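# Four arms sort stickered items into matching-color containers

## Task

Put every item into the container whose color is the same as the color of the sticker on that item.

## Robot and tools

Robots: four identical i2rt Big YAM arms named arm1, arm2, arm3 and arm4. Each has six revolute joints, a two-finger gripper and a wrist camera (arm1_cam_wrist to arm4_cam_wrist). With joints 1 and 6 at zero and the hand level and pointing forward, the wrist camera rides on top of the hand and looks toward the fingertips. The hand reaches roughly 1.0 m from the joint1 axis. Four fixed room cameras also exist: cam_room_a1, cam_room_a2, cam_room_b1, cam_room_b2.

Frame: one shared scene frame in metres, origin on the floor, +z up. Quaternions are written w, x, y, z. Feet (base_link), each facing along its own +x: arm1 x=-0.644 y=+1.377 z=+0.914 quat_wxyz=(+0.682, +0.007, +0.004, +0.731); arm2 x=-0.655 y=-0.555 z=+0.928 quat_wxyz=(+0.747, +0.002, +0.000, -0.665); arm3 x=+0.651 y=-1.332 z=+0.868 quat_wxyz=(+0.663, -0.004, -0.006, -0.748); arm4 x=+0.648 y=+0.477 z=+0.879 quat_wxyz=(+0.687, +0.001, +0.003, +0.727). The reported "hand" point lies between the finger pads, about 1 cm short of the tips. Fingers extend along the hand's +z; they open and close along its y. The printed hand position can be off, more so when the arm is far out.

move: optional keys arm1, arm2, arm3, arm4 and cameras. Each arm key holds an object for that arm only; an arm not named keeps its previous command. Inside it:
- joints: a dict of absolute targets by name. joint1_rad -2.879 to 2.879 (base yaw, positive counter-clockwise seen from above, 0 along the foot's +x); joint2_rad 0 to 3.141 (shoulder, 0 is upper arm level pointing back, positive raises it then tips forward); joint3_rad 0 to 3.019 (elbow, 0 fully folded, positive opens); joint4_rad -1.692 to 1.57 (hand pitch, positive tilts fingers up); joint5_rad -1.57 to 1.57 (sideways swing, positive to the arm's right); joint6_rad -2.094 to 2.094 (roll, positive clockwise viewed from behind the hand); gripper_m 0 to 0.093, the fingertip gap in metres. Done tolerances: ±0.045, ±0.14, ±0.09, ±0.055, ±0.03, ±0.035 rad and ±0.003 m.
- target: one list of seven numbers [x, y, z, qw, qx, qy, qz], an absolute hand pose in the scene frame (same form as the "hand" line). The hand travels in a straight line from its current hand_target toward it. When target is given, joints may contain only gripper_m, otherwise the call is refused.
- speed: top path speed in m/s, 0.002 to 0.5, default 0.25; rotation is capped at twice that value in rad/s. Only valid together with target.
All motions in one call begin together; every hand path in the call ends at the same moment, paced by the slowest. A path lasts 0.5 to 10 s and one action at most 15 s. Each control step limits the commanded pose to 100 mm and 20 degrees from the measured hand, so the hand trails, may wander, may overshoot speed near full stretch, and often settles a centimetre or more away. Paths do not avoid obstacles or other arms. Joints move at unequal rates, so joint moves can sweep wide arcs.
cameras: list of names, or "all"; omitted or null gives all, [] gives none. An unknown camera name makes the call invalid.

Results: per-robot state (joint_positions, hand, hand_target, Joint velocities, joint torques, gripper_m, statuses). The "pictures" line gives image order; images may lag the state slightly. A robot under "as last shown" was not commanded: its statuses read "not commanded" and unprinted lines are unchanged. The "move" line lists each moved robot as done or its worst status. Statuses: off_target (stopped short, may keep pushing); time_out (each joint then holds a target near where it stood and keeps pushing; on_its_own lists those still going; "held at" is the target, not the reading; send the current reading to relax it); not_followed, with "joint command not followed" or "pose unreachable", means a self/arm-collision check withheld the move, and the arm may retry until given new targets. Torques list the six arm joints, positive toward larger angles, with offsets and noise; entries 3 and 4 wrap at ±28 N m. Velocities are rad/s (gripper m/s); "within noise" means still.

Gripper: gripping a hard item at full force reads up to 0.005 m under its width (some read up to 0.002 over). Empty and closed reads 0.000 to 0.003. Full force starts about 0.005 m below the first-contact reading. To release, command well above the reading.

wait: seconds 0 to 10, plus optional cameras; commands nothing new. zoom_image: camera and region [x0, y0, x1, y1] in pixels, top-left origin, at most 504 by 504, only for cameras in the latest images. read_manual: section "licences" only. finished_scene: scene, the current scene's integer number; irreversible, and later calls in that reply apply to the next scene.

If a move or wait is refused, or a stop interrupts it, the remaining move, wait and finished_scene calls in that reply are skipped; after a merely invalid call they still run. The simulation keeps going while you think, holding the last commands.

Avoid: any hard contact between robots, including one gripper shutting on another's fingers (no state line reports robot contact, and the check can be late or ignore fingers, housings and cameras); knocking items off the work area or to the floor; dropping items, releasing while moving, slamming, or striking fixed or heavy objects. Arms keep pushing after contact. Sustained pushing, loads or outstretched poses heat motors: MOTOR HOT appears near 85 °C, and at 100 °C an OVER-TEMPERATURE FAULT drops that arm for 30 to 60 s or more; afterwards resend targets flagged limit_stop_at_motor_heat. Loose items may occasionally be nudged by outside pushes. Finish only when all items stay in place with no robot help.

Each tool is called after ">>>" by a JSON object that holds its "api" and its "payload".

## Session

>>> {"api": "move", "payload": {"arm1": {"joints":{"joint1_rad":1.5,"joint2_rad":1.0,"joint3_rad":1.5,"joint4_rad":-1.5,"joint5_rad":0,"joint6_rad":0}}, "arm2": {"joints":{"joint1_rad":-1.6,"joint2_rad":1.0,"joint3_rad":1.5,"joint4_rad":-1.5,"joint5_rad":0,"joint6_rad":0}}, "arm3": {"joints":{"joint1_rad":1.5,"joint2_rad":1.0,"joint3_rad":1.5,"joint4_rad":-1.5,"joint5_rad":0,"joint6_rad":0}}, "arm4": {"joints":{"joint1_rad":-1.5,"joint2_rad":1.0,"joint3_rad":1.5,"joint4_rad":-1.5,"joint5_rad":0,"joint6_rad":0}}}}

Scene clock: 1.90 s.
Joint torques (N m): arm1=[-1.55 -2.26 12.45 0.91 0.07 0] | arm2=[0.44 -7.12 11.34 1.28 -0.01 -0.09] | arm3=[1.9 -5.66 10.18 0.76 0.13 -0.11] | arm4=[0.73 -6.07 9.98 0.5 0.05 0.17]
Motor temperatures (°C): arm1=[20 23 26 23 21 21 21] | arm2=[23 24 25 22 22 20 23] | arm3=[24 23 23 23 24 23 23] | arm4=[22 21 23 22 24 21 24]
Heat: arm1: hottest joint3_rad 26 °C; arm2: hottest joint3_rad 25 °C; arm3: hottest joint1_rad 24 °C; arm4: hottest joint5_rad 24 °C.
move: arm1 done; arm2 done; arm3 done; arm4 done
Joint velocities: within noise
arm1.joint_positions: joint1_rad=+1.495 joint2_rad=+1.002 joint3_rad=+1.477 joint4_rad=-1.491 joint5_rad=-0.001 joint6_rad=+0.007 gripper_m=+0.09398
arm1.joint_status: all done
arm1.hand: x=-0.9819 y=+1.3787 z=+1.3695 quat_wxyz=(-0.001, +0.960, -0.006, -0.281) (m; scene frame)
arm1.hand_target: x=-0.9801 y=+1.3772 z=+1.3797 quat_wxyz=(-0.002, +0.957, -0.001, -0.289) (m; scene frame)
arm1.hand_status: not commanded
arm2.joint_positions: joint1_rad=-1.598 joint2_rad=+1.010 joint3_rad=+1.491 joint4_rad=-1.486 joint5_rad=+0.000 joint6_rad=+0.015 gripper_m=+0.09399
arm2.joint_status: all done
arm2.hand: x=-1.0039 y=-0.5878 z=+1.3819 quat_wxyz=(-0.013, -0.960, -0.037, +0.278) (m; scene frame)
arm2.hand_target: x=-0.9982 y=-0.5864 z=+1.3876 quat_wxyz=(-0.011, -0.959, -0.043, +0.280) (m; scene frame)
arm2.hand_status: not commanded
arm3.joint_positions: joint1_rad=+1.491 joint2_rad=+1.001 joint3_rad=+1.485 joint4_rad=-1.492 joint5_rad=-0.002 joint6_rad=+0.006 gripper_m=+0.09398
arm3.joint_status: all done
arm3.hand: x=+0.9887 y=-1.3942 z=+1.3229 quat_wxyz=(-0.278, -0.097, -0.955, +0.032) (m; scene frame)
arm3.hand_target: x=+0.9876 y=-1.3912 z=+1.3290 quat_wxyz=(-0.281, -0.090, -0.955, +0.034) (m; scene frame)
arm3.hand_status: not commanded
arm4.joint_positions: joint1_rad=-1.499 joint2_rad=+1.004 joint3_rad=+1.477 joint4_rad=-1.488 joint5_rad=+0.001 joint6_rad=-0.013 gripper_m=+0.09398
arm4.joint_status: all done
arm4.hand: x=+0.9940 y=+0.5227 z=+1.3270 quat_wxyz=(-0.271, +0.068, -0.960, -0.014) (m; scene frame)
arm4.hand_target: x=+0.9910 y=+0.5220 z=+1.3377 quat_wxyz=(-0.279, +0.062, -0.958, -0.016) (m; scene frame)
arm4.hand_status: not commanded
pictures: arm1_cam_wrist, arm2_cam_wrist, arm3_cam_wrist, arm4_cam_wrist, cam_room_a1, cam_room_a2, cam_room_b1, cam_room_b2
Images, in order (width x height): arm1_cam_wrist 672x504, arm2_cam_wrist 672x504, arm3_cam_wrist 672x504, arm4_cam_wrist 672x504, cam_room_a1 672x504, cam_room_a2 672x504, cam_room_b1 672x504, cam_room_b2 672x504.

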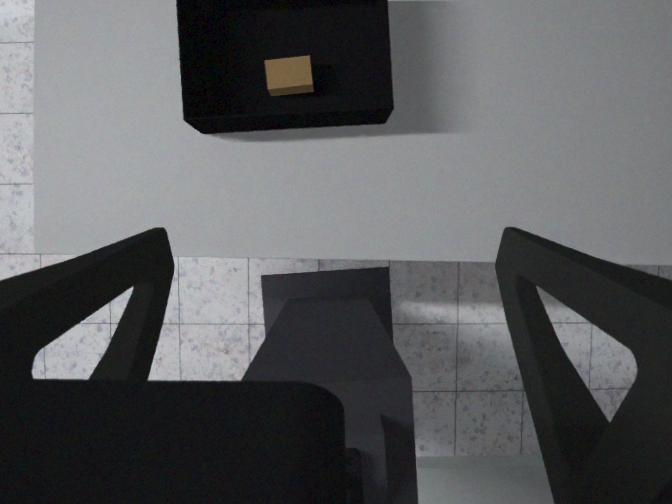

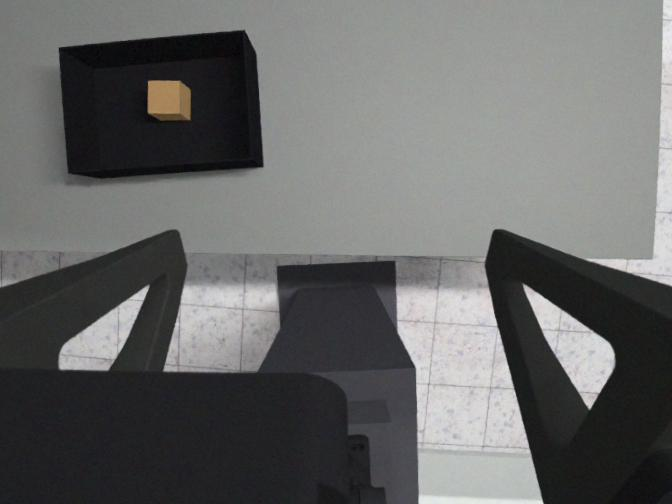

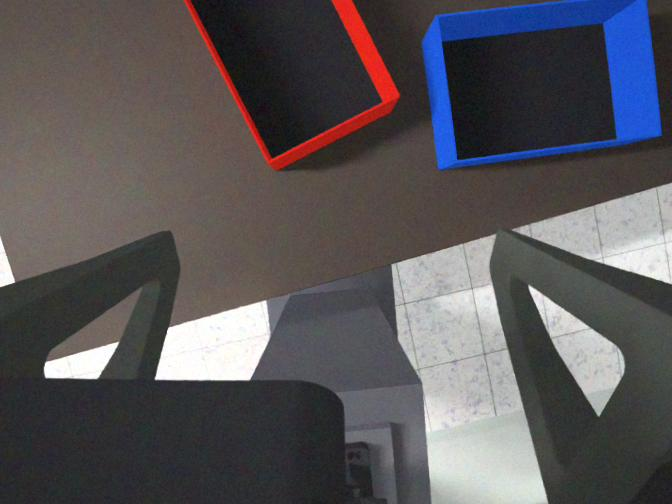

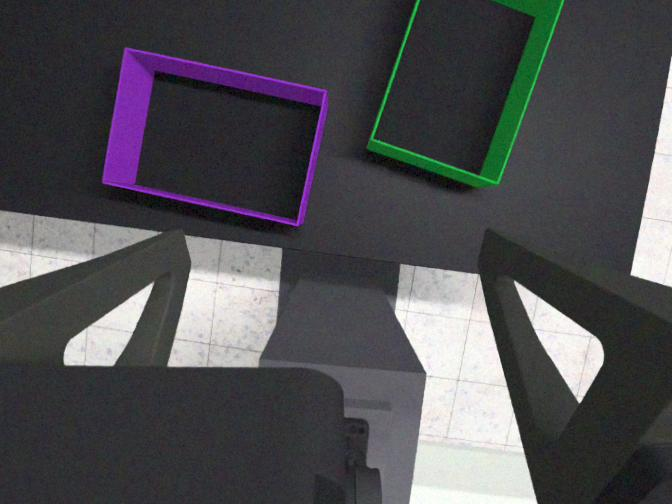

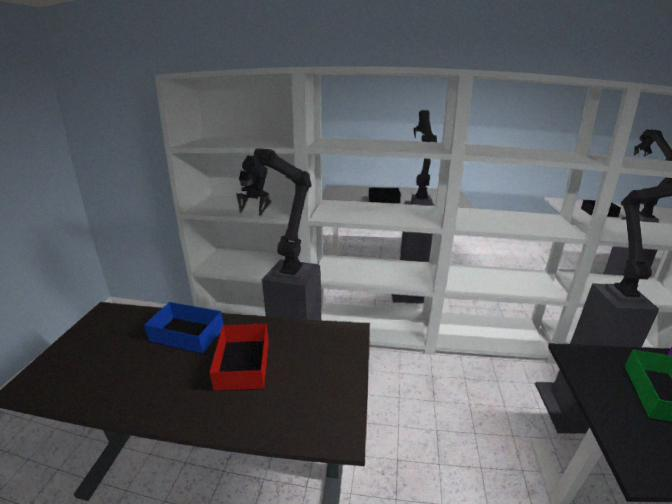

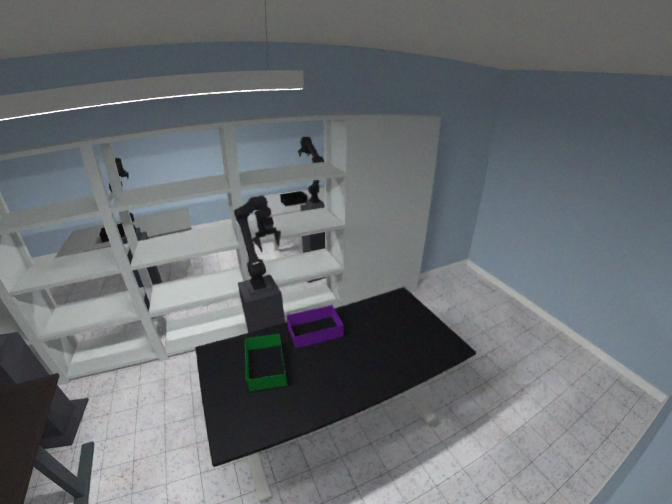

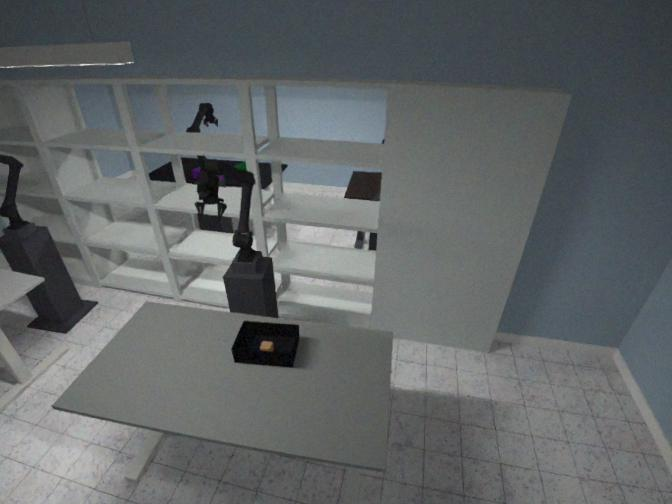

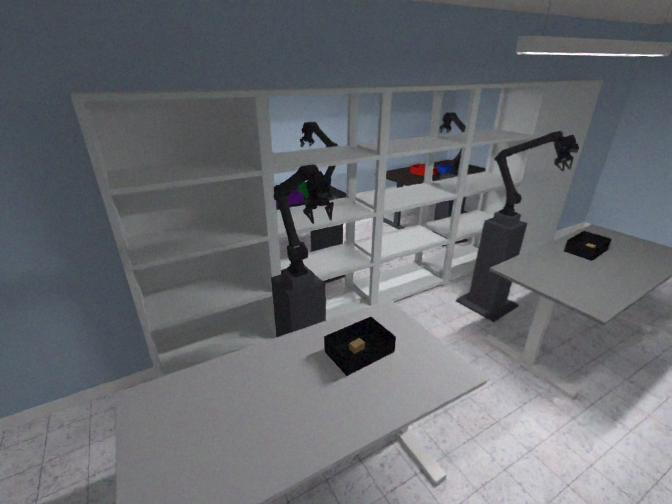

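>>> {"api": "zoom_image", "payload": {"camera": "cam_room_b1", "region": [220, 310, 320, 380]}}

>>> {"api": "zoom_image", "payload": {"camera": "cam_room_b2", "region": [310, 310, 410, 380]}}

>>> {"api": "zoom_image", "payload": {"camera": "arm1_cam_wrist", "region": [240, 30, 340, 110]}}

>>> {"api": "zoom_image", "payload": {"camera": "arm2_cam_wrist", "region": [120, 60, 220, 140]}}

>>> {"api": "zoom_image", "payload": {"camera": "cam_room_b2", "region": [550, 220, 630, 270]}}

Scaled by 5.040.

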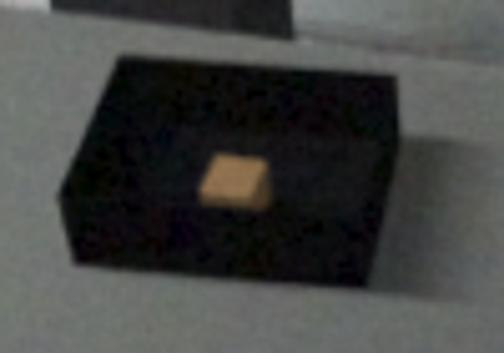

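Scaled by 5.040.

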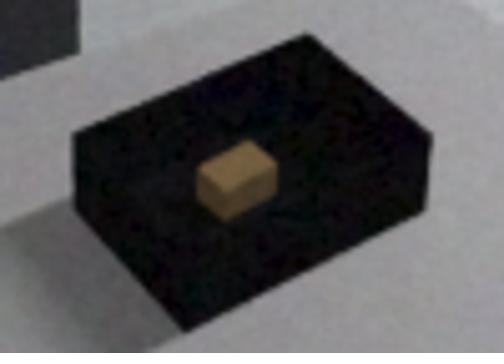

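Scaled by 5.040.

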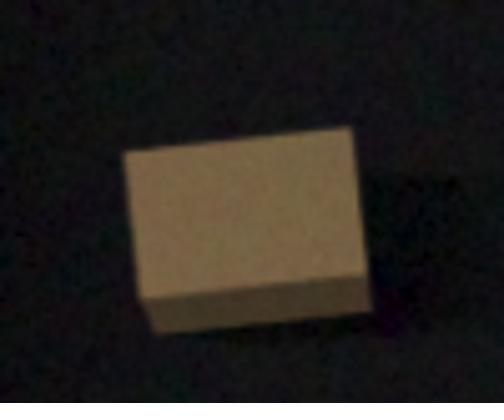

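Scaled by 5.040.

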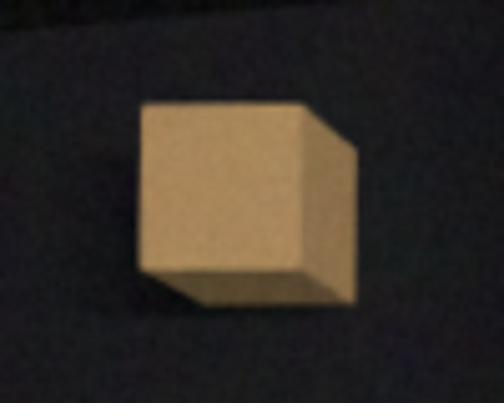

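Scaled by 6.300.

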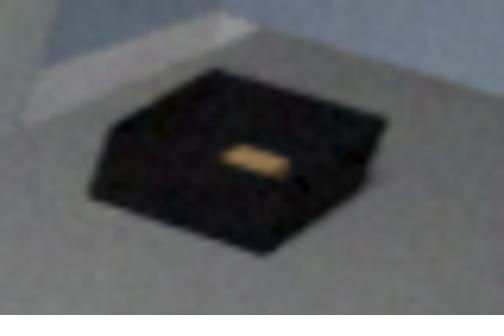

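>>> {"api": "move", "payload": {"arm1": {"target":[-1.235,1.309,0.91,-0.0091,-0.9836,-0.0515,0.1737],"speed":0.4}, "arm2": {"target":[-1.20,-0.858,0.91,-0.0076,-0.984,-0.0429,0.1737],"speed":0.4}, "cameras": ["arm1_cam_wrist","arm2_cam_wrist"]}}

Scene clock: 27.53 s.
Joint torques (N m): arm1=[-1.55 -15.15 12.7 1.29 -0.04 -0.02] | arm2=[0.85 -19.37 12.82 1.74 0.16 0.22] | arm3=[1.9 -5.48 10.14 0.77 0.14 -0.11] | arm4=[0.73 -6.48 10.14 0.5 0.11 0.13]
Motor temperatures (°C): arm1=[20 23 28 23 21 21 21] | arm2=[23 24 28 22 22 20 23] | arm3=[24 23 25 23 24 23 23] | arm4=[22 21 29 22 24 21 24]
Heat: arm1: hottest joint3_rad 28 °C; arm2: hottest joint3_rad 28 °C; arm3: hottest joint3_rad 25 °C; arm4: hottest joint3_rad 29 °C.
move: arm1 off_target; arm2 off_target
Joint velocities: within noise
arm1.joint_positions: joint1_rad=+1.609 joint2_rad=+1.933 joint3_rad=+1.191 joint4_rad=-0.568 joint5_rad=+0.001 joint6_rad=+0.014 gripper_m=+0.09398
arm1.joint_status: not commanded
arm1.hand: x=-1.2061 y=+1.3180 z=+0.8855 quat_wxyz=(+0.006, +0.989, +0.046, -0.137) (m; scene frame)
arm1.hand_target: x=-1.2333 y=+1.3090 z=+0.9111 quat_wxyz=(+0.009, +0.983, +0.052, -0.174) (m; scene frame)
arm1.hand_status: off_target (0.039 m and 4.3 deg from the pose sent, 0.529 m and 14.3 deg at the start)
arm2.joint_positions: joint1_rad=-1.140 joint2_rad=+1.983 joint3_rad=+1.302 joint4_rad=-0.619 joint5_rad=+0.151 joint6_rad=+0.424 gripper_m=+0.09399
arm2.joint_status: not commanded
arm2.hand: x=-1.1794 y=-0.8438 z=+0.8985 quat_wxyz=(+0.005, -0.987, -0.051, +0.152) (m; scene frame)
arm2.hand_target: x=-1.1990 y=-0.8575 z=+0.9109 quat_wxyz=(-0.008, -0.984, -0.043, +0.174) (m; scene frame)
arm2.hand_status: off_target (0.028 m and 3.0 deg from the pose sent, 0.578 m and 12.3 deg at the start)
arm3, arm4: as last shown
arm4.hand_target: x=+0.9911 y=+0.5220 z=+1.3378 quat_wxyz=(-0.279, +0.062, -0.958, -0.016) (m; scene frame)
pictures: arm1_cam_wrist, arm2_cam_wrist
Images, in order (width x height): arm1_cam_wrist 672x504, arm2_cam_wrist 672x504.

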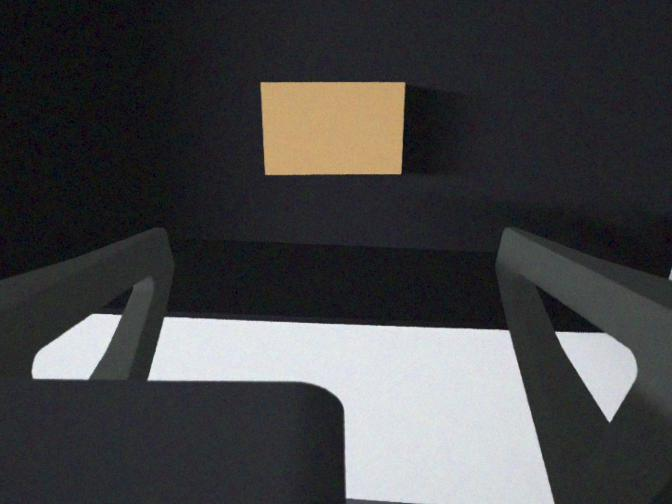

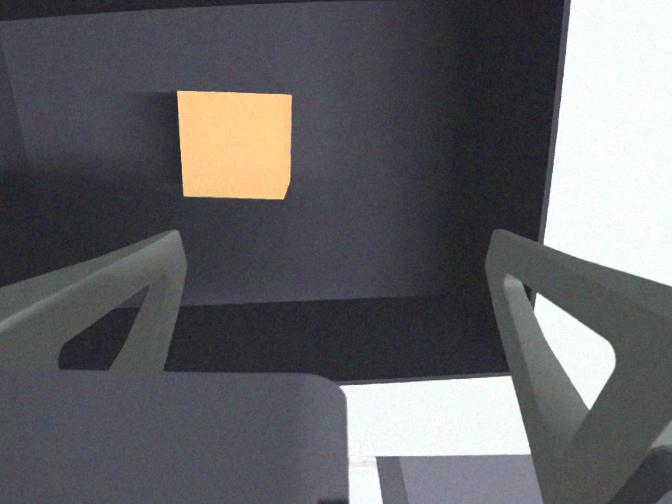

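>>> {"api": "move", "payload": {"arm1": {"target":[-1.235,1.316,0.717,-0.0091,-0.9836,-0.0515,0.1737],"speed":0.2}, "arm2": {"target":[-1.206,-0.896,0.755,-0.0076,-0.984,-0.0429,0.1737],"speed":0.2}, "cameras": ["arm1_cam_wrist","arm2_cam_wrist"]}}

Scene clock: 37.80 s.
Joint torques (N m): arm1=[-1.03 -11.93 8.31 1.47 0.18 -0.08] | arm2=[1.14 -20.84 10.28 1.72 0.34 0.21] | arm3=[1.85 -5.48 10.13 0.72 0.12 -0.11] | arm4=[0.97 -5.89 9.96 0.54 0.08 0.14]
Motor temperatures (°C): arm1=[20 24 29 23 21 21 21] | arm2=[23 24 29 22 22 20 23] | arm3=[24 23 26 23 24 23 23] | arm4=[22 22 30 22 24 21 24]
Heat: arm1: hottest joint3_rad 29 °C; arm2: hottest joint3_rad 29 °C; arm3: hottest joint3_rad 26 °C; arm4: hottest joint3_rad 30 °C.
move: arm1 off_target; arm2 off_target
Joint velocities: within noise
arm1.joint_positions: joint1_rad=+1.604 joint2_rad=+2.272 joint3_rad=+1.210 joint4_rad=-0.176 joint5_rad=-0.007 joint6_rad=+0.011 gripper_m=+0.09395
arm1.joint_status: not commanded
arm1.hand: x=-1.2286 y=+1.3172 z=+0.7308 quat_wxyz=(+0.011, +0.984, +0.046, -0.173) (m; scene frame)
arm1.hand_target: x=-1.2344 y=+1.3161 z=+0.7174 quat_wxyz=(+0.009, +0.983, +0.051, -0.174) (m; scene frame)
arm1.hand_status: off_target (0.015 m and 0.7 deg from the pose sent, 0.171 m and 4.3 deg at the start)
arm2.joint_positions: joint1_rad=-1.093 joint2_rad=+2.303 joint3_rad=+1.402 joint4_rad=-0.382 joint5_rad=+0.163 joint6_rad=+0.472 gripper_m=+0.09400
arm2.joint_status: not commanded
arm2.hand: x=-1.1945 y=-0.8852 z=+0.7574 quat_wxyz=(-0.002, -0.985, -0.049, +0.163) (m; scene frame)
arm2.hand_target: x=-1.2055 y=-0.8957 z=+0.7554 quat_wxyz=(-0.008, -0.984, -0.043, +0.174) (m; scene frame)
arm2.hand_status: off_target (0.016 m and 1.6 deg from the pose sent, 0.155 m and 3.0 deg at the start)
arm3, arm4: as last shown
pictures: arm1_cam_wrist, arm2_cam_wrist
Images, in order (width x height): arm1_cam_wrist 672x504, arm2_cam_wrist 672x504.

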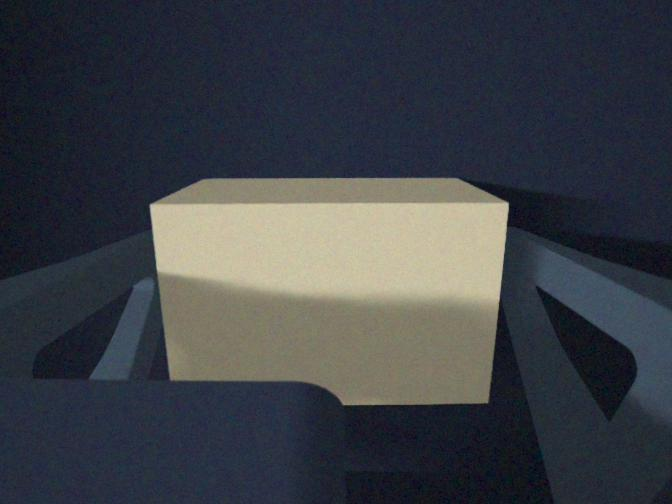

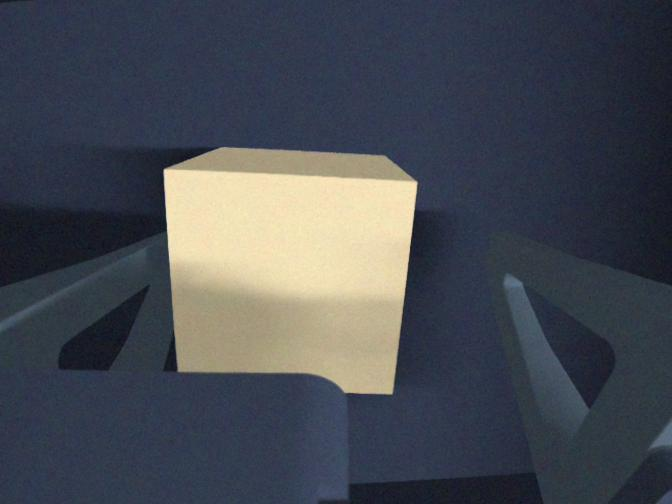

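>>> {"api": "move", "payload": {"arm1": {"joints":{"gripper_m":0.055}}, "arm2": {"joints":{"gripper_m":0.037}}, "cameras": ["arm1_cam_wrist","arm2_cam_wrist"]}}

>>> {"api": "move", "payload": {"arm1": {"target":[-1.10,1.32,1.06,-0.0091,-0.9836,-0.0515,0.1737],"speed":0.35}, "arm2": {"target":[-1.08,-0.84,1.06,-0.0076,-0.984,-0.0429,0.1737],"speed":0.35}, "cameras": []}}

>>> {"api": "move", "payload": {"arm1": {"joints":{"joint4_rad":0.9}}, "arm2": {"joints":{"joint4_rad":0.9}}, "cameras": ["cam_room_b1","cam_room_b2"]}}

>>> {"api": "zoom_image", "payload": {"camera": "cam_room_b1", "region": [200, 160, 360, 380]}}

>>> {"api": "zoom_image", "payload": {"camera": "cam_room_b2", "region": [280, 140, 480, 380]}}

Scene clock: 47.43 s.
Joint torques (N m): arm1=[-2.26 -12.69 8.39 1.4 0.29 -0.05] | arm2=[1.14 -20.72 10.29 1.7 0.27 0.2] | arm3=[1.73 -5.42 10.15 0.7 0.13 -0.11] | arm4=[0.73 -5.77 9.95 0.39 0.07 0.14]
Motor temperatures (°C): arm1=[20 24 30 23 21 21 21] | arm2=[23 25 29 22 22 20 23] | arm3=[24 23 26 23 24 23 23] | arm4=[22 22 32 22 24 21 24]
Heat: arm1: hottest joint3_rad 30 °C; arm2: hottest joint3_rad 29 °C; arm3: hottest joint3_rad 26 °C; arm4: hottest joint3_rad 32 °C.
move: arm1 off_target; arm2 off_target
Joint velocities: within noise
arm1.joint_positions: joint1_rad=+1.606 joint2_rad=+2.273 joint3_rad=+1.210 joint4_rad=-0.172 joint5_rad=-0.010 joint6_rad=+0.011 gripper_m=+0.06888
arm1.joint_status: gripper_m off_target (ended at +0.06891, target +0.05500)
arm1.hand: x=-1.2290 y=+1.3160 z=+0.7306 quat_wxyz=(+0.013, +0.984, +0.047, -0.174) (m; scene frame)
arm1.hand_target: x=-1.2342 y=+1.3161 z=+0.7173 quat_wxyz=(+0.009, +0.983, +0.051, -0.174) (m; scene frame)
arm1.hand_status: not commanded
arm2.joint_positions: joint1_rad=-1.093 joint2_rad=+2.303 joint3_rad=+1.402 joint4_rad=-0.382 joint5_rad=+0.165 joint6_rad=+0.474 gripper_m=+0.05309
arm2.joint_status: gripper_m off_target (ended at +0.05312, target +0.03700)
arm2.hand: x=-1.1948 y=-0.8851 z=+0.7576 quat_wxyz=(-0.001, -0.985, -0.048, +0.164) (m; scene frame)
arm2.hand_target: x=-1.2055 y=-0.8957 z=+0.7554 quat_wxyz=(-0.008, -0.984, -0.043, +0.174) (m; scene frame)
arm2.hand_status: not commanded
arm3, arm4: as last shown
pictures: arm1_cam_wrist, arm2_cam_wrist
Images, in order (width x height): arm1_cam_wrist 672x504, arm2_cam_wrist 672x504.

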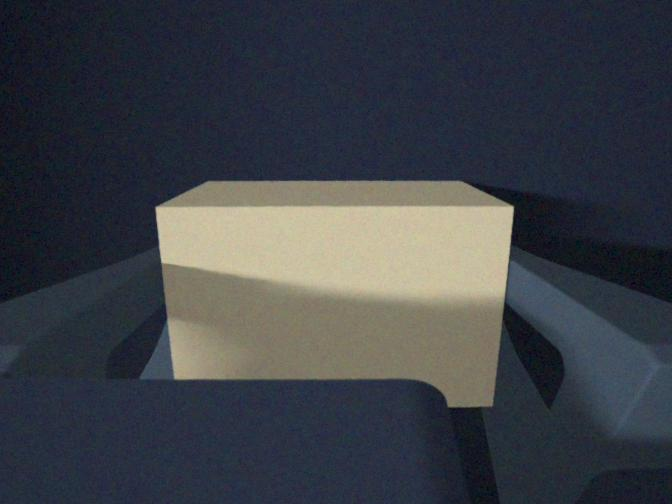

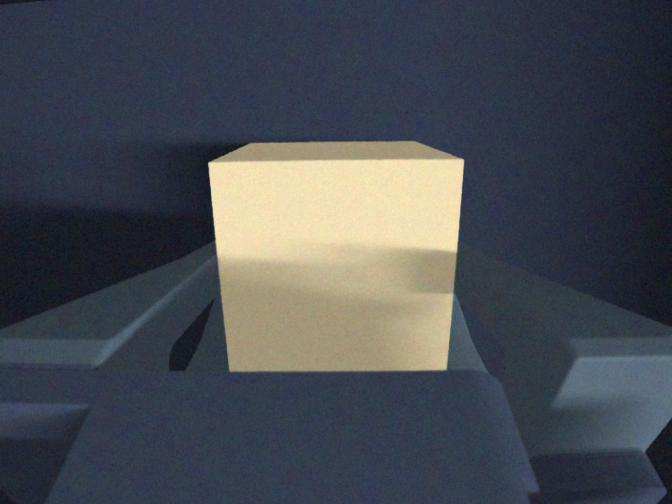

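Scene clock: 49.20 s.
Joint torques (N m): arm1=[-1.32 -7.59 13.46 0.49 0.1 0.14] | arm2=[1.32 -14.21 10.32 0.91 0.36 0.2] | arm3=[1.85 -5.42 10.1 0.75 0.13 -0.11] | arm4=[0.32 -6.07 10 0.44 0.07 0.17]
Motor temperatures (°C): arm1=[20 24 30 23 21 21 21] | arm2=[23 25 29 22 22 20 23] | arm3=[24 23 26 23 24 23 23] | arm4=[22 22 32 22 24 21 24]
Heat: arm1: hottest joint3_rad 30 °C; arm2: hottest joint3_rad 29 °C; arm3: hottest joint3_rad 26 °C; arm4: hottest joint3_rad 32 °C.
move: arm1 off_target; arm2 done
Joint velocities: within noise
arm1.joint_positions: joint1_rad=+1.617 joint2_rad=+1.396 joint3_rad=+0.989 joint4_rad=-0.847 joint5_rad=+0.001 joint6_rad=+0.014 gripper_m=+0.06888
arm1.joint_status: not commanded
arm1.hand: x=-1.0895 y=+1.3260 z=+1.0489 quat_wxyz=(+0.008, +0.985, +0.050, -0.165) (m; scene frame)
arm1.hand_target: x=-1.0995 y=+1.3200 z=+1.0600 quat_wxyz=(+0.009, +0.983, +0.052, -0.174) (m; scene frame)
arm1.hand_status: off_target (0.016 m and 1.1 deg from the pose sent, 0.354 m and 0.7 deg at the start)
arm2.joint_positions: joint1_rad=-1.044 joint2_rad=+1.542 joint3_rad=+1.173 joint4_rad=-0.875 joint5_rad=+0.180 joint6_rad=+0.523 gripper_m=+0.05309
arm2.joint_status: not commanded
arm2.hand: x=-1.0851 y=-0.8390 z=+1.0671 quat_wxyz=(-0.014, -0.982, -0.045, +0.183) (m; scene frame)
arm2.hand_target: x=-1.0799 y=-0.8399 z=+1.0600 quat_wxyz=(-0.008, -0.984, -0.043, +0.174) (m; scene frame)
arm2.hand_status: done (0.009 m and 1.3 deg from the pose sent, 0.327 m and 1.5 deg at the start)
arm3, arm4: as last shown
pictures: none
No camera images: "cameras" was empty.

Scene clock: 51.03 s.
Joint torques (N m): arm1=[-0.67 -8.41 14.05 2.09 0.11 0.1] | arm2=[1.49 -15.03 10.95 3.08 0.04 0.16] | arm3=[1.9 -5.54 10.11 0.76 0.13 -0.11] | arm4=[0.73 -6.18 9.99 0.42 0.08 0.16]
Motor temperatures (°C): arm1=[20 24 30 23 21 21 21] | arm2=[23 25 29 22 22 20 23] | arm3=[24 23 26 23 24 23 23] | arm4=[22 22 32 22 24 21 24]
Heat: arm1: hottest joint3_rad 30 °C; arm2: hottest joint3_rad 29 °C; arm3: hottest joint3_rad 26 °C; arm4: hottest joint3_rad 32 °C.
move: arm1 done; arm2 done
Joint velocities: within noise
arm1.joint_positions: joint1_rad=+1.617 joint2_rad=+1.398 joint3_rad=+0.989 joint4_rad=+0.880 joint5_rad=+0.001 joint6_rad=+0.014 gripper_m=+0.06888
arm1.joint_status: all done
arm1.hand: x=-1.2278 y=+1.3086 z=+1.3985 quat_wxyz=(+0.053, +0.516, +0.028, -0.855) (m; scene frame)
arm1.hand_target: x=-1.2271 y=+1.3022 z=+1.4192 quat_wxyz=(+0.062, +0.495, +0.027, -0.867) (m; scene frame)
arm1.hand_status: not commanded
arm2.joint_positions: joint1_rad=-1.044 joint2_rad=+1.542 joint3_rad=+1.172 joint4_rad=+0.876 joint5_rad=+0.180 joint6_rad=+0.524 gripper_m=+0.05307
arm2.joint_status: all done
arm2.hand: x=-1.1945 y=-0.9218 z=+1.4175 quat_wxyz=(-0.434, -0.511, +0.046, +0.741) (m; scene frame)
arm2.hand_target: x=-1.1922 y=-0.9264 z=+1.4146 quat_wxyz=(-0.444, -0.506, +0.049, +0.738) (m; scene frame)
arm2.hand_status: not commanded
arm3, arm4: as last shown
pictures: cam_room_b1, cam_room_b2
Images, in order (width x height): cam_room_b1 672x504, cam_room_b2 672x504.

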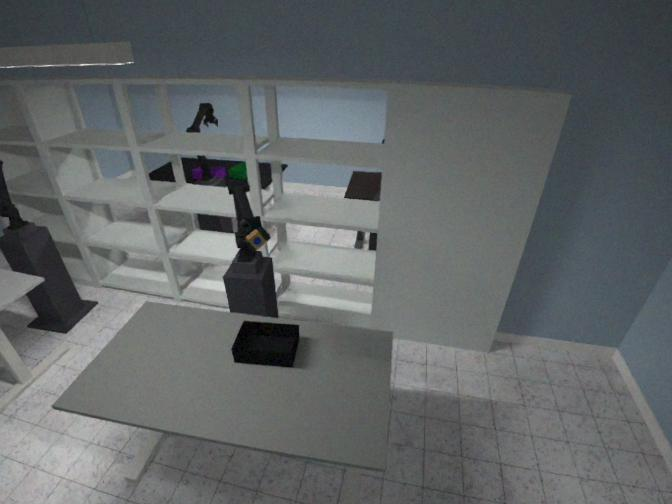

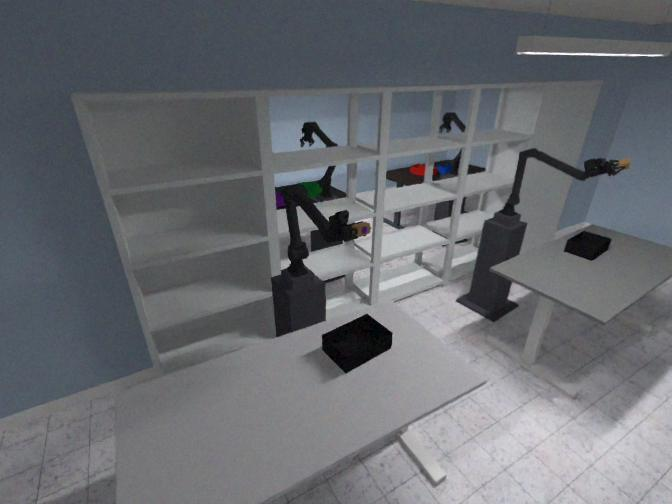

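Scaled by 2.291.

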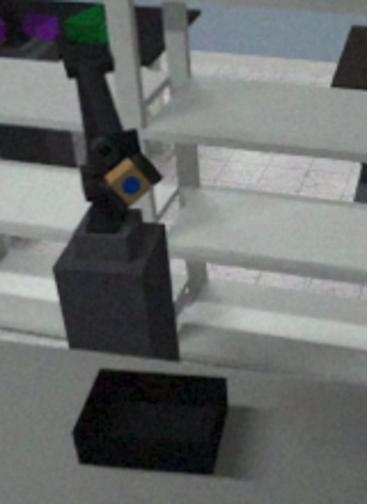

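Scaled by 2.100.

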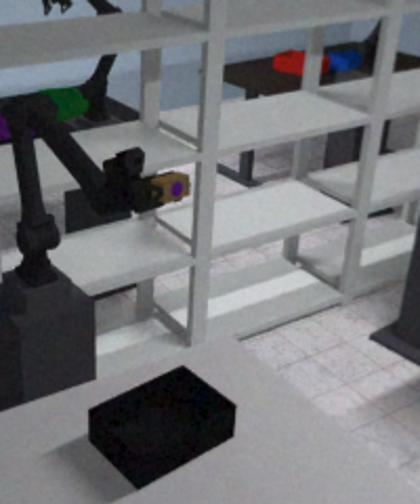

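>>> {"api": "move", "payload": {"arm1": {"joints":{"joint1_rad":-2.25,"joint2_rad":0.9,"joint3_rad":1.4,"joint4_rad":-1.65,"joint5_rad":0,"joint6_rad":0}}, "arm2": {"joints":{"joint1_rad":0.9,"joint2_rad":0.9,"joint3_rad":1.4,"joint4_rad":-1.65,"joint5_rad":0,"joint6_rad":0}}, "arm3": {"joints":{"joint1_rad":-1.95,"joint2_rad":0.7,"joint3_rad":1.3,"joint4_rad":-1.4,"joint5_rad":0,"joint6_rad":0}}, "arm4": {"joints":{"joint1_rad":0.97,"joint2_rad":0.7,"joint3_rad":1.3,"joint4_rad":-1.4,"joint5_rad":0,"joint6_rad":0}}, "cameras": ["arm1_cam_wrist","arm2_cam_wrist"]}}

>>> {"api": "move", "payload": {"arm1": {"target":[-0.30,1.11,1.14,0.165,0.312,0.934,-0.055],"speed":0.4}, "arm2": {"target":[-0.30,-0.78,1.14,0.1673,0.2715,0.9467,-0.048],"speed":0.4}, "cameras": []}}

>>> {"api": "move", "payload": {"arm1": {"target":[-0.06,0.937,1.08,0.165,0.312,0.934,-0.055],"speed":0.3}, "arm2": {"target":[-0.06,-0.93,1.10,0.1673,0.2715,0.9467,-0.048],"speed":0.3}, "cameras": ["cam_room_a1","cam_room_a2"]}}

>>> {"api": "move", "payload": {"arm1": {"target":[-0.055,0.935,0.997,0.165,0.312,0.934,-0.055],"speed":0.1}, "arm2": {"target":[-0.06,-0.93,1.018,0.1673,0.2715,0.9467,-0.048],"speed":0.1}, "cameras": []}}

>>> {"api": "move", "payload": {"arm1": {"target":[-0.055,0.935,0.986,0.165,0.312,0.934,-0.055],"speed":0.06}, "arm2": {"target":[-0.06,-0.93,1.004,0.1673,0.2715,0.9467,-0.048],"speed":0.06}, "cameras": ["arm1_cam_wrist","arm2_cam_wrist","cam_room_a1","cam_room_a2"]}}

>>> {"api": "zoom_image", "payload": {"camera": "cam_room_a2", "region": [250, 170, 330, 230]}}

>>> {"api": "zoom_image", "payload": {"camera": "cam_room_a1", "region": [330, 140, 450, 220]}}

Scene clock: 68.00 s.
Joint torques (N m): arm1=[-1.79 -1.9 13.67 0.57 -0.04 -0.05] | arm2=[0.97 -5.48 11 1.09 0.14 -0.07] | arm3=[0.56 -1.61 8.51 1.81 -0.05 -0.11] | arm4=[1.14 -0.5 8.34 1.61 0.17 0.17]
Motor temperatures (°C): arm1=[20 24 31 23 21 21 22] | arm2=[23 25 30 22 22 20 24] | arm3=[24 23 27 23 24 23 23] | arm4=[22 22 33 22 24 21 24]
Heat: arm1: hottest joint3_rad 31 °C; arm2: hottest joint3_rad 30 °C; arm3: hottest joint3_rad 27 °C; arm4: hottest joint3_rad 33 °C.
move: arm1 done; arm2 done; arm3 done; arm4 done
Joint velocities: within noise
arm1.joint_positions: joint1_rad=-2.244 joint2_rad=+0.911 joint3_rad=+1.362 joint4_rad=-1.642 joint5_rad=+0.002 joint6_rad=+0.004 gripper_m=+0.06893
arm1.joint_status: all done
arm1.hand: x=-0.4082 y=+1.2169 z=+1.3175 quat_wxyz=(-0.172, -0.294, -0.938, +0.058) (m; scene frame)
arm1.hand_target: x=-0.4112 y=+1.2175 z=+1.3363 quat_wxyz=(-0.192, -0.294, -0.934, +0.064) (m; scene frame)
arm1.hand_status: not commanded
arm2.joint_positions: joint1_rad=+0.897 joint2_rad=+0.911 joint3_rad=+1.392 joint4_rad=-1.639 joint5_rad=-0.003 joint6_rad=+0.014 gripper_m=+0.05303
arm2.joint_status: all done
arm2.hand: x=-0.4168 y=-0.7053 z=+1.3490 quat_wxyz=(-0.198, -0.276, -0.939, +0.052) (m; scene frame)
arm2.hand_target: x=-0.4214 y=-0.7022 z=+1.3543 quat_wxyz=(-0.201, -0.268, -0.941, +0.055) (m; scene frame)
arm2.hand_status: not commanded
arm3.joint_positions: joint1_rad=-1.939 joint2_rad=+0.707 joint3_rad=+1.301 joint4_rad=-1.410 joint5_rad=+0.002 joint6_rad=+0.005 gripper_m=+0.09402
arm3.joint_status: all done
arm3.hand: x=+0.4172 y=-1.2004 z=+1.3267 quat_wxyz=(+0.083, -0.902, +0.230, +0.355) (m; scene frame)
arm3.hand_target: x=+0.4189 y=-1.1983 z=+1.3295 quat_wxyz=(+0.087, -0.899, +0.232, +0.362) (m; scene frame)
arm3.hand_status: not commanded
arm4.joint_positions: joint1_rad=+0.967 joint2_rad=+0.702 joint3_rad=+1.297 joint4_rad=-1.415 joint5_rad=-0.002 joint6_rad=-0.011 gripper_m=+0.09401
arm4.joint_status: all done
arm4.hand: x=+0.4264 y=+0.6155 z=+1.3393 quat_wxyz=(-0.098, +0.896, -0.247, -0.354) (m; scene frame)
arm4.hand_target: x=+0.4245 y=+0.6160 z=+1.3439 quat_wxyz=(-0.099, +0.892, -0.250, -0.364) (m; scene frame)
arm4.hand_status: not commanded
pictures: arm1_cam_wrist, arm2_cam_wrist
Images, in order (width x height): arm1_cam_wrist 672x504, arm2_cam_wrist 672x504.

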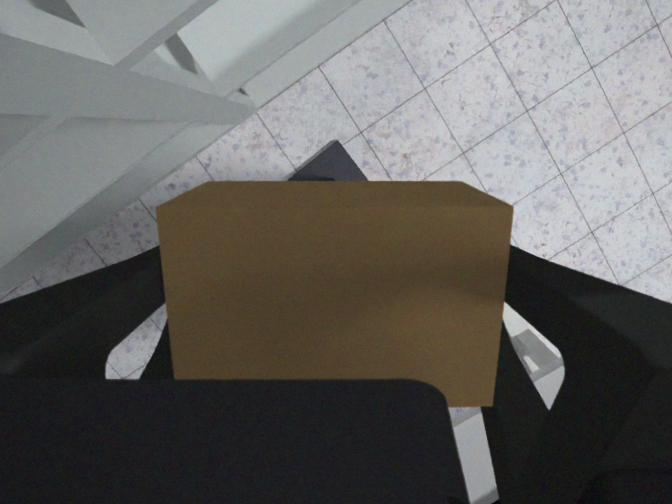

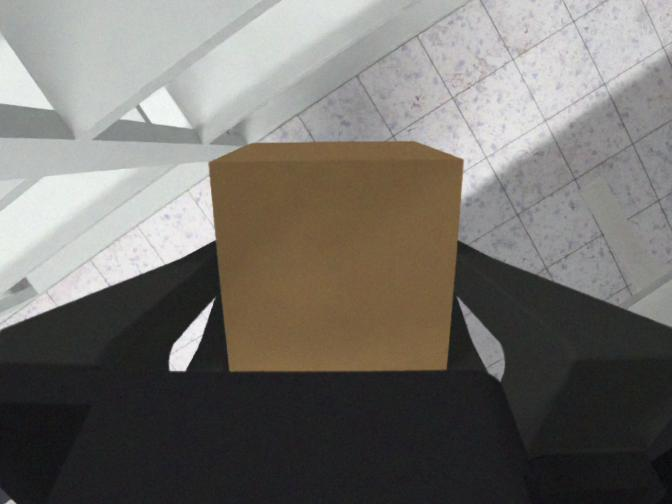

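Scene clock: 69.37 s.
Joint torques (N m): arm1=[-2.9 -8.35 12.1 1.39 -0.05 -0.02] | arm2=[0.56 -11.11 11 2.14 0.14 -0.08] | arm3=[0.56 -1.49 8.5 1.8 -0.06 -0.11] | arm4=[0.62 -0.56 8.29 1.52 0.14 0.16]
Motor temperatures (°C): arm1=[20 24 31 23 21 21 22] | arm2=[23 25 30 22 22 20 24] | arm3=[24 23 27 23 24 23 23] | arm4=[22 22 33 22 24 21 24]
Heat: arm1: hottest joint3_rad 31 °C; arm2: hottest joint3_rad 30 °C; arm3: hottest joint3_rad 27 °C; arm4: hottest joint3_rad 33 °C.
move: arm1 off_target; arm2 done
Joint velocities: within noise
arm1.joint_positions: joint1_rad=-2.299 joint2_rad=+1.261 joint3_rad=+1.108 joint4_rad=-1.099 joint5_rad=-0.014 joint6_rad=-0.013 gripper_m=+0.06893
arm1.joint_status: not commanded
arm1.hand: x=-0.3023 y=+1.1170 z=+1.1265 quat_wxyz=(-0.144, -0.312, -0.938, +0.047) (m; scene frame)
arm1.hand_target: x=-0.3002 y=+1.1103 z=+1.1400 quat_wxyz=(-0.165, -0.312, -0.934, +0.055) (m; scene frame)
arm1.hand_status: off_target (0.015 m and 2.5 deg from the pose sent, 0.234 m and 2.3 deg at the start)
arm2.joint_positions: joint1_rad=+0.897 joint2_rad=+1.237 joint3_rad=+1.058 joint4_rad=-1.068 joint5_rad=+0.000 joint6_rad=+0.012 gripper_m=+0.05303
arm2.joint_status: not commanded
arm2.hand: x=-0.3019 y=-0.7766 z=+1.1357 quat_wxyz=(-0.156, -0.277, -0.947, +0.041) (m; scene frame)
arm2.hand_target: x=-0.3001 y=-0.7799 z=+1.1399 quat_wxyz=(-0.167, -0.271, -0.947, +0.048) (m; scene frame)
arm2.hand_status: done (0.006 m and 1.6 deg from the pose sent, 0.251 m and 3.7 deg at the start)
arm3, arm4: as last shown
pictures: none
No camera images: "cameras" was empty.

Scene clock: 71.23 s.
Joint torques (N m): arm1=[-1.08 -19.31 16.94 0.57 0.09 0.1] | arm2=[0.56 -21.25 16.54 0.85 0.12 -0.08] | arm3=[0.44 -1.44 8.55 1.81 -0.05 -0.11] | arm4=[0.73 -0.26 8.29 1.69 0.15 0.13]
Motor temperatures (°C): arm1=[20 24 31 23 21 21 22] | arm2=[23 25 31 22 22 20 24] | arm3=[24 23 27 23 24 23 23] | arm4=[22 22 33 22 24 21 24]
Heat: arm1: hottest joint3_rad 31 °C; arm2: hottest joint3_rad 31 °C; arm3: hottest joint3_rad 27 °C; arm4: hottest joint3_rad 33 °C.
move: arm1 off_target; arm2 off_target
Joint velocities: within noise
arm1.joint_positions: joint1_rad=-2.299 joint2_rad=+2.055 joint3_rad=+1.915 joint4_rad=-1.127 joint5_rad=-0.011 joint6_rad=-0.010 gripper_m=+0.06893
arm1.joint_status: not commanded
arm1.hand: x=-0.0792 y=+0.9426 z=+1.0479 quat_wxyz=(-0.137, -0.315, -0.938, +0.046) (m; scene frame)
arm1.hand_target: x=-0.0617 y=+0.9384 z=+1.0803 quat_wxyz=(-0.166, -0.312, -0.934, +0.055) (m; scene frame)
arm1.hand_status: off_target (0.038 m and 3.4 deg from the pose sent, 0.305 m and 2.5 deg at the start)
arm2.joint_positions: joint1_rad=+0.897 joint2_rad=+1.971 joint3_rad=+1.805 joint4_rad=-1.090 joint5_rad=+0.000 joint6_rad=+0.012 gripper_m=+0.05303
arm2.joint_status: not commanded
arm2.hand: x=-0.0738 y=-0.9185 z=+1.0822 quat_wxyz=(-0.152, -0.278, -0.948, +0.040) (m; scene frame)
arm2.hand_target: x=-0.0611 y=-0.9293 z=+1.1002 quat_wxyz=(-0.168, -0.271, -0.946, +0.048) (m; scene frame)
arm2.hand_status: off_target (0.025 m and 2.1 deg from the pose sent, 0.289 m and 1.6 deg at the start)
arm3, arm4: as last shown
pictures: cam_room_a1, cam_room_a2
Images, in order (width x height): cam_room_a1 672x504, cam_room_a2 672x504.

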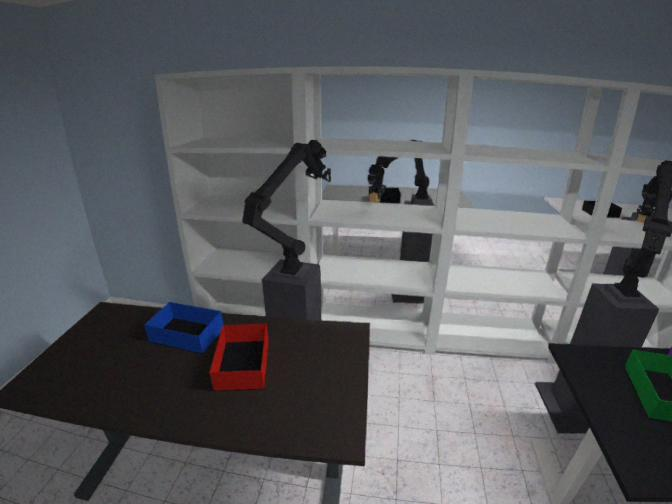

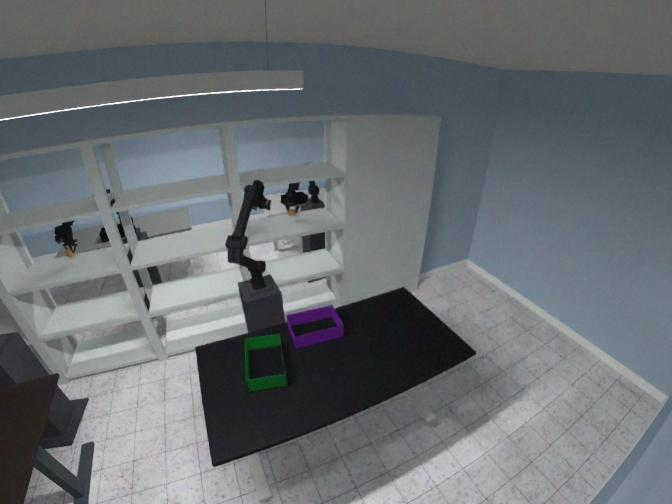

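Scene clock: 72.77 s.
Joint torques (N m): arm1=[-0.91 -17.73 11.28 1.36 0.06 0.09] | arm2=[0.67 -21.3 10.56 2.24 0.1 -0.08] | arm3=[0.5 -1.44 8.58 1.81 -0.05 -0.1] | arm4=[0.79 -0.21 8.36 1.59 0.16 0.15]
Motor temperatures (°C): arm1=[20 24 31 23 21 21 22] | arm2=[23 25 31 22 22 20 24] | arm3=[24 23 27 23 24 23 23] | arm4=[22 22 33 22 24 21 24]
Heat: arm1: hottest joint3_rad 31 °C; arm2: hottest joint3_rad 31 °C; arm3: hottest joint3_rad 27 °C; arm4: hottest joint3_rad 33 °C.
move: arm1 off_target; arm2 off_target
Joint velocities: within noise
arm1.joint_positions: joint1_rad=-2.298 joint2_rad=+2.104 joint3_rad=+1.863 joint4_rad=-0.972 joint5_rad=-0.008 joint6_rad=-0.003 gripper_m=+0.06893
arm1.joint_status: not commanded
arm1.hand: x=-0.0636 y=+0.9308 z=+1.0025 quat_wxyz=(-0.162, -0.316, -0.933, +0.055) (m; scene frame)
arm1.hand_target: x=-0.0553 y=+0.9350 z=+0.9970 quat_wxyz=(-0.165, -0.312, -0.934, +0.055) (m; scene frame)
arm1.hand_status: off_target (0.011 m and 0.5 deg from the pose sent, 0.057 m and 3.4 deg at the start)
arm2.joint_positions: joint1_rad=+0.897 joint2_rad=+2.017 joint3_rad=+1.739 joint4_rad=-0.934 joint5_rad=+0.000 joint6_rad=+0.012 gripper_m=+0.05303
arm2.joint_status: not commanded
arm2.hand: x=-0.0605 y=-0.9265 z=+1.0343 quat_wxyz=(-0.173, -0.277, -0.944, +0.046) (m; scene frame)
arm2.hand_target: x=-0.0604 y=-0.9297 z=+1.0182 quat_wxyz=(-0.167, -0.272, -0.947, +0.048) (m; scene frame)
arm2.hand_status: off_target (0.017 m and 0.9 deg from the pose sent, 0.067 m and 2.1 deg at the start)
arm3, arm4: as last shown
pictures: none
No camera images: "cameras" was empty.

Scene clock: 73.73 s.
Joint torques (N m): arm1=[-1.14 -17.49 10.28 1.83 0.04 0.1] | arm2=[0.5 -20.19 10 2.26 0.11 -0.08] | arm3=[0.5 -1.38 8.57 1.83 -0.06 -0.1] | arm4=[1.26 -0.5 8.29 1.68 0.14 0.17]
Motor temperatures (°C): arm1=[20 24 31 23 21 21 22] | arm2=[23 25 31 22 22 20 24] | arm3=[24 23 27 23 24 23 23] | arm4=[22 22 33 22 24 21 24]
Heat: arm1: hottest joint3_rad 31 °C; arm2: hottest joint3_rad 31 °C; arm3: hottest joint3_rad 27 °C; arm4: hottest joint3_rad 33 °C.
move: arm1 off_target; arm2 off_target
Joint velocities: within noise
arm1.joint_positions: joint1_rad=-2.297 joint2_rad=+2.104 joint3_rad=+1.859 joint4_rad=-0.955 joint5_rad=-0.008 joint6_rad=-0.003 gripper_m=+0.06893
arm1.joint_status: not commanded
arm1.hand: x=-0.0615 y=+0.9295 z=+1.0020 quat_wxyz=(-0.168, -0.315, -0.932, +0.057) (m; scene frame)
arm1.hand_target: x=-0.0553 y=+0.9353 z=+0.9862 quat_wxyz=(-0.165, -0.312, -0.934, +0.055) (m; scene frame)
arm1.hand_status: off_target (0.018 m and 0.6 deg from the pose sent, 0.019 m and 0.5 deg at the start)
arm2.joint_positions: joint1_rad=+0.897 joint2_rad=+2.018 joint3_rad=+1.725 joint4_rad=-0.904 joint5_rad=+0.000 joint6_rad=+0.012 gripper_m=+0.05303
arm2.joint_status: not commanded
arm2.hand: x=-0.0587 y=-0.9276 z=+1.0296 quat_wxyz=(-0.180, -0.276, -0.943, +0.048) (m; scene frame)
arm2.hand_target: x=-0.0607 y=-0.9295 z=+1.0044 quat_wxyz=(-0.167, -0.271, -0.947, +0.048) (m; scene frame)
arm2.hand_status: off_target (0.026 m and 1.6 deg from the pose sent, 0.030 m and 0.9 deg at the start)
arm3, arm4: as last shown
pictures: arm1_cam_wrist, arm2_cam_wrist, cam_room_a1, cam_room_a2
Images, in order (width x height): arm1_cam_wrist 672x504, arm2_cam_wrist 672x504, cam_room_a1 672x504, cam_room_a2 672x504.

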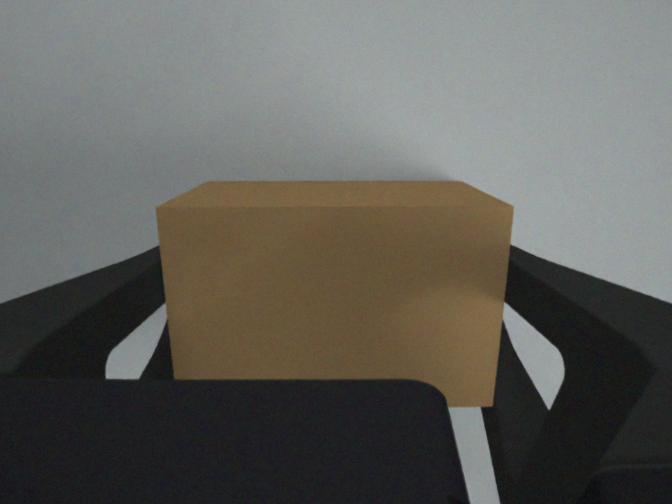

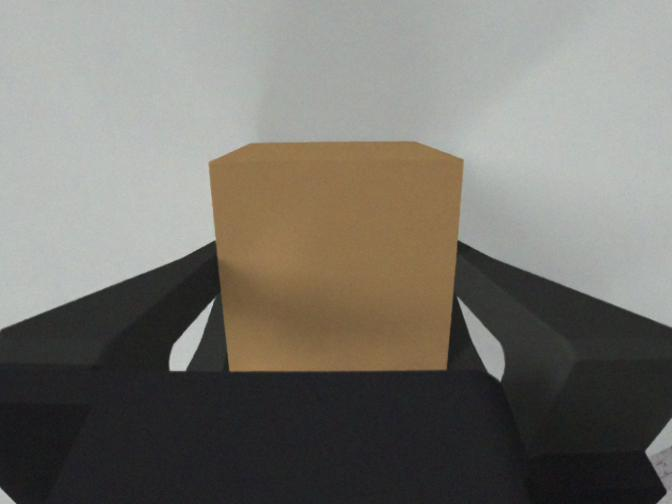

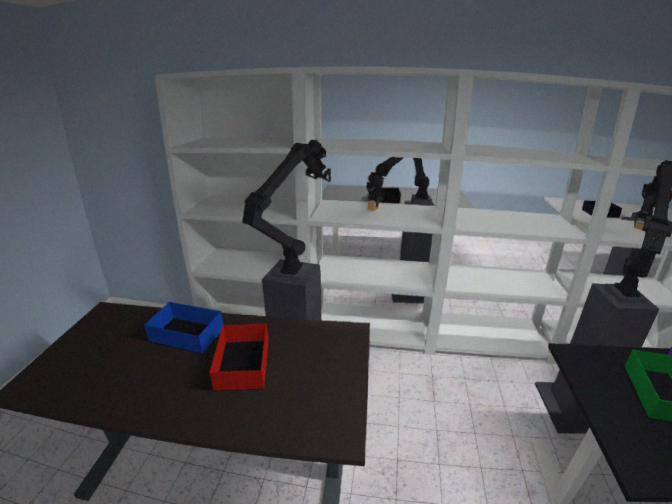

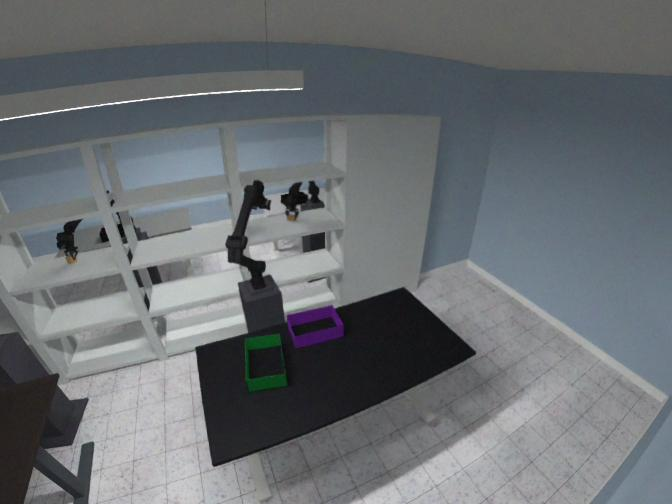

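Scaled by 6.300.

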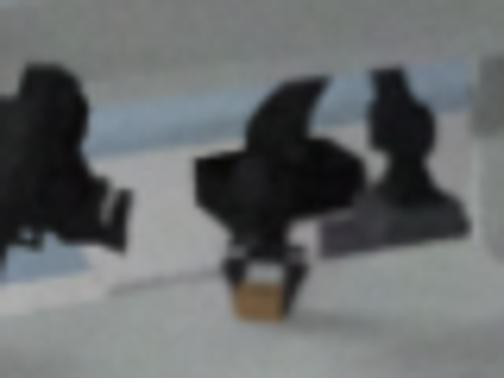

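Scaled by 4.200.

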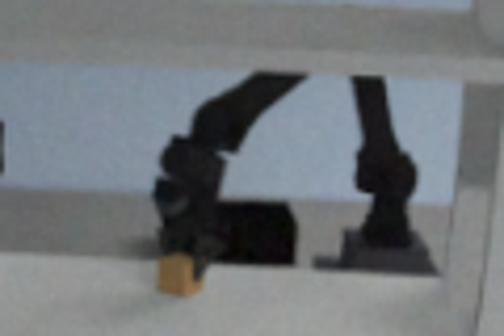

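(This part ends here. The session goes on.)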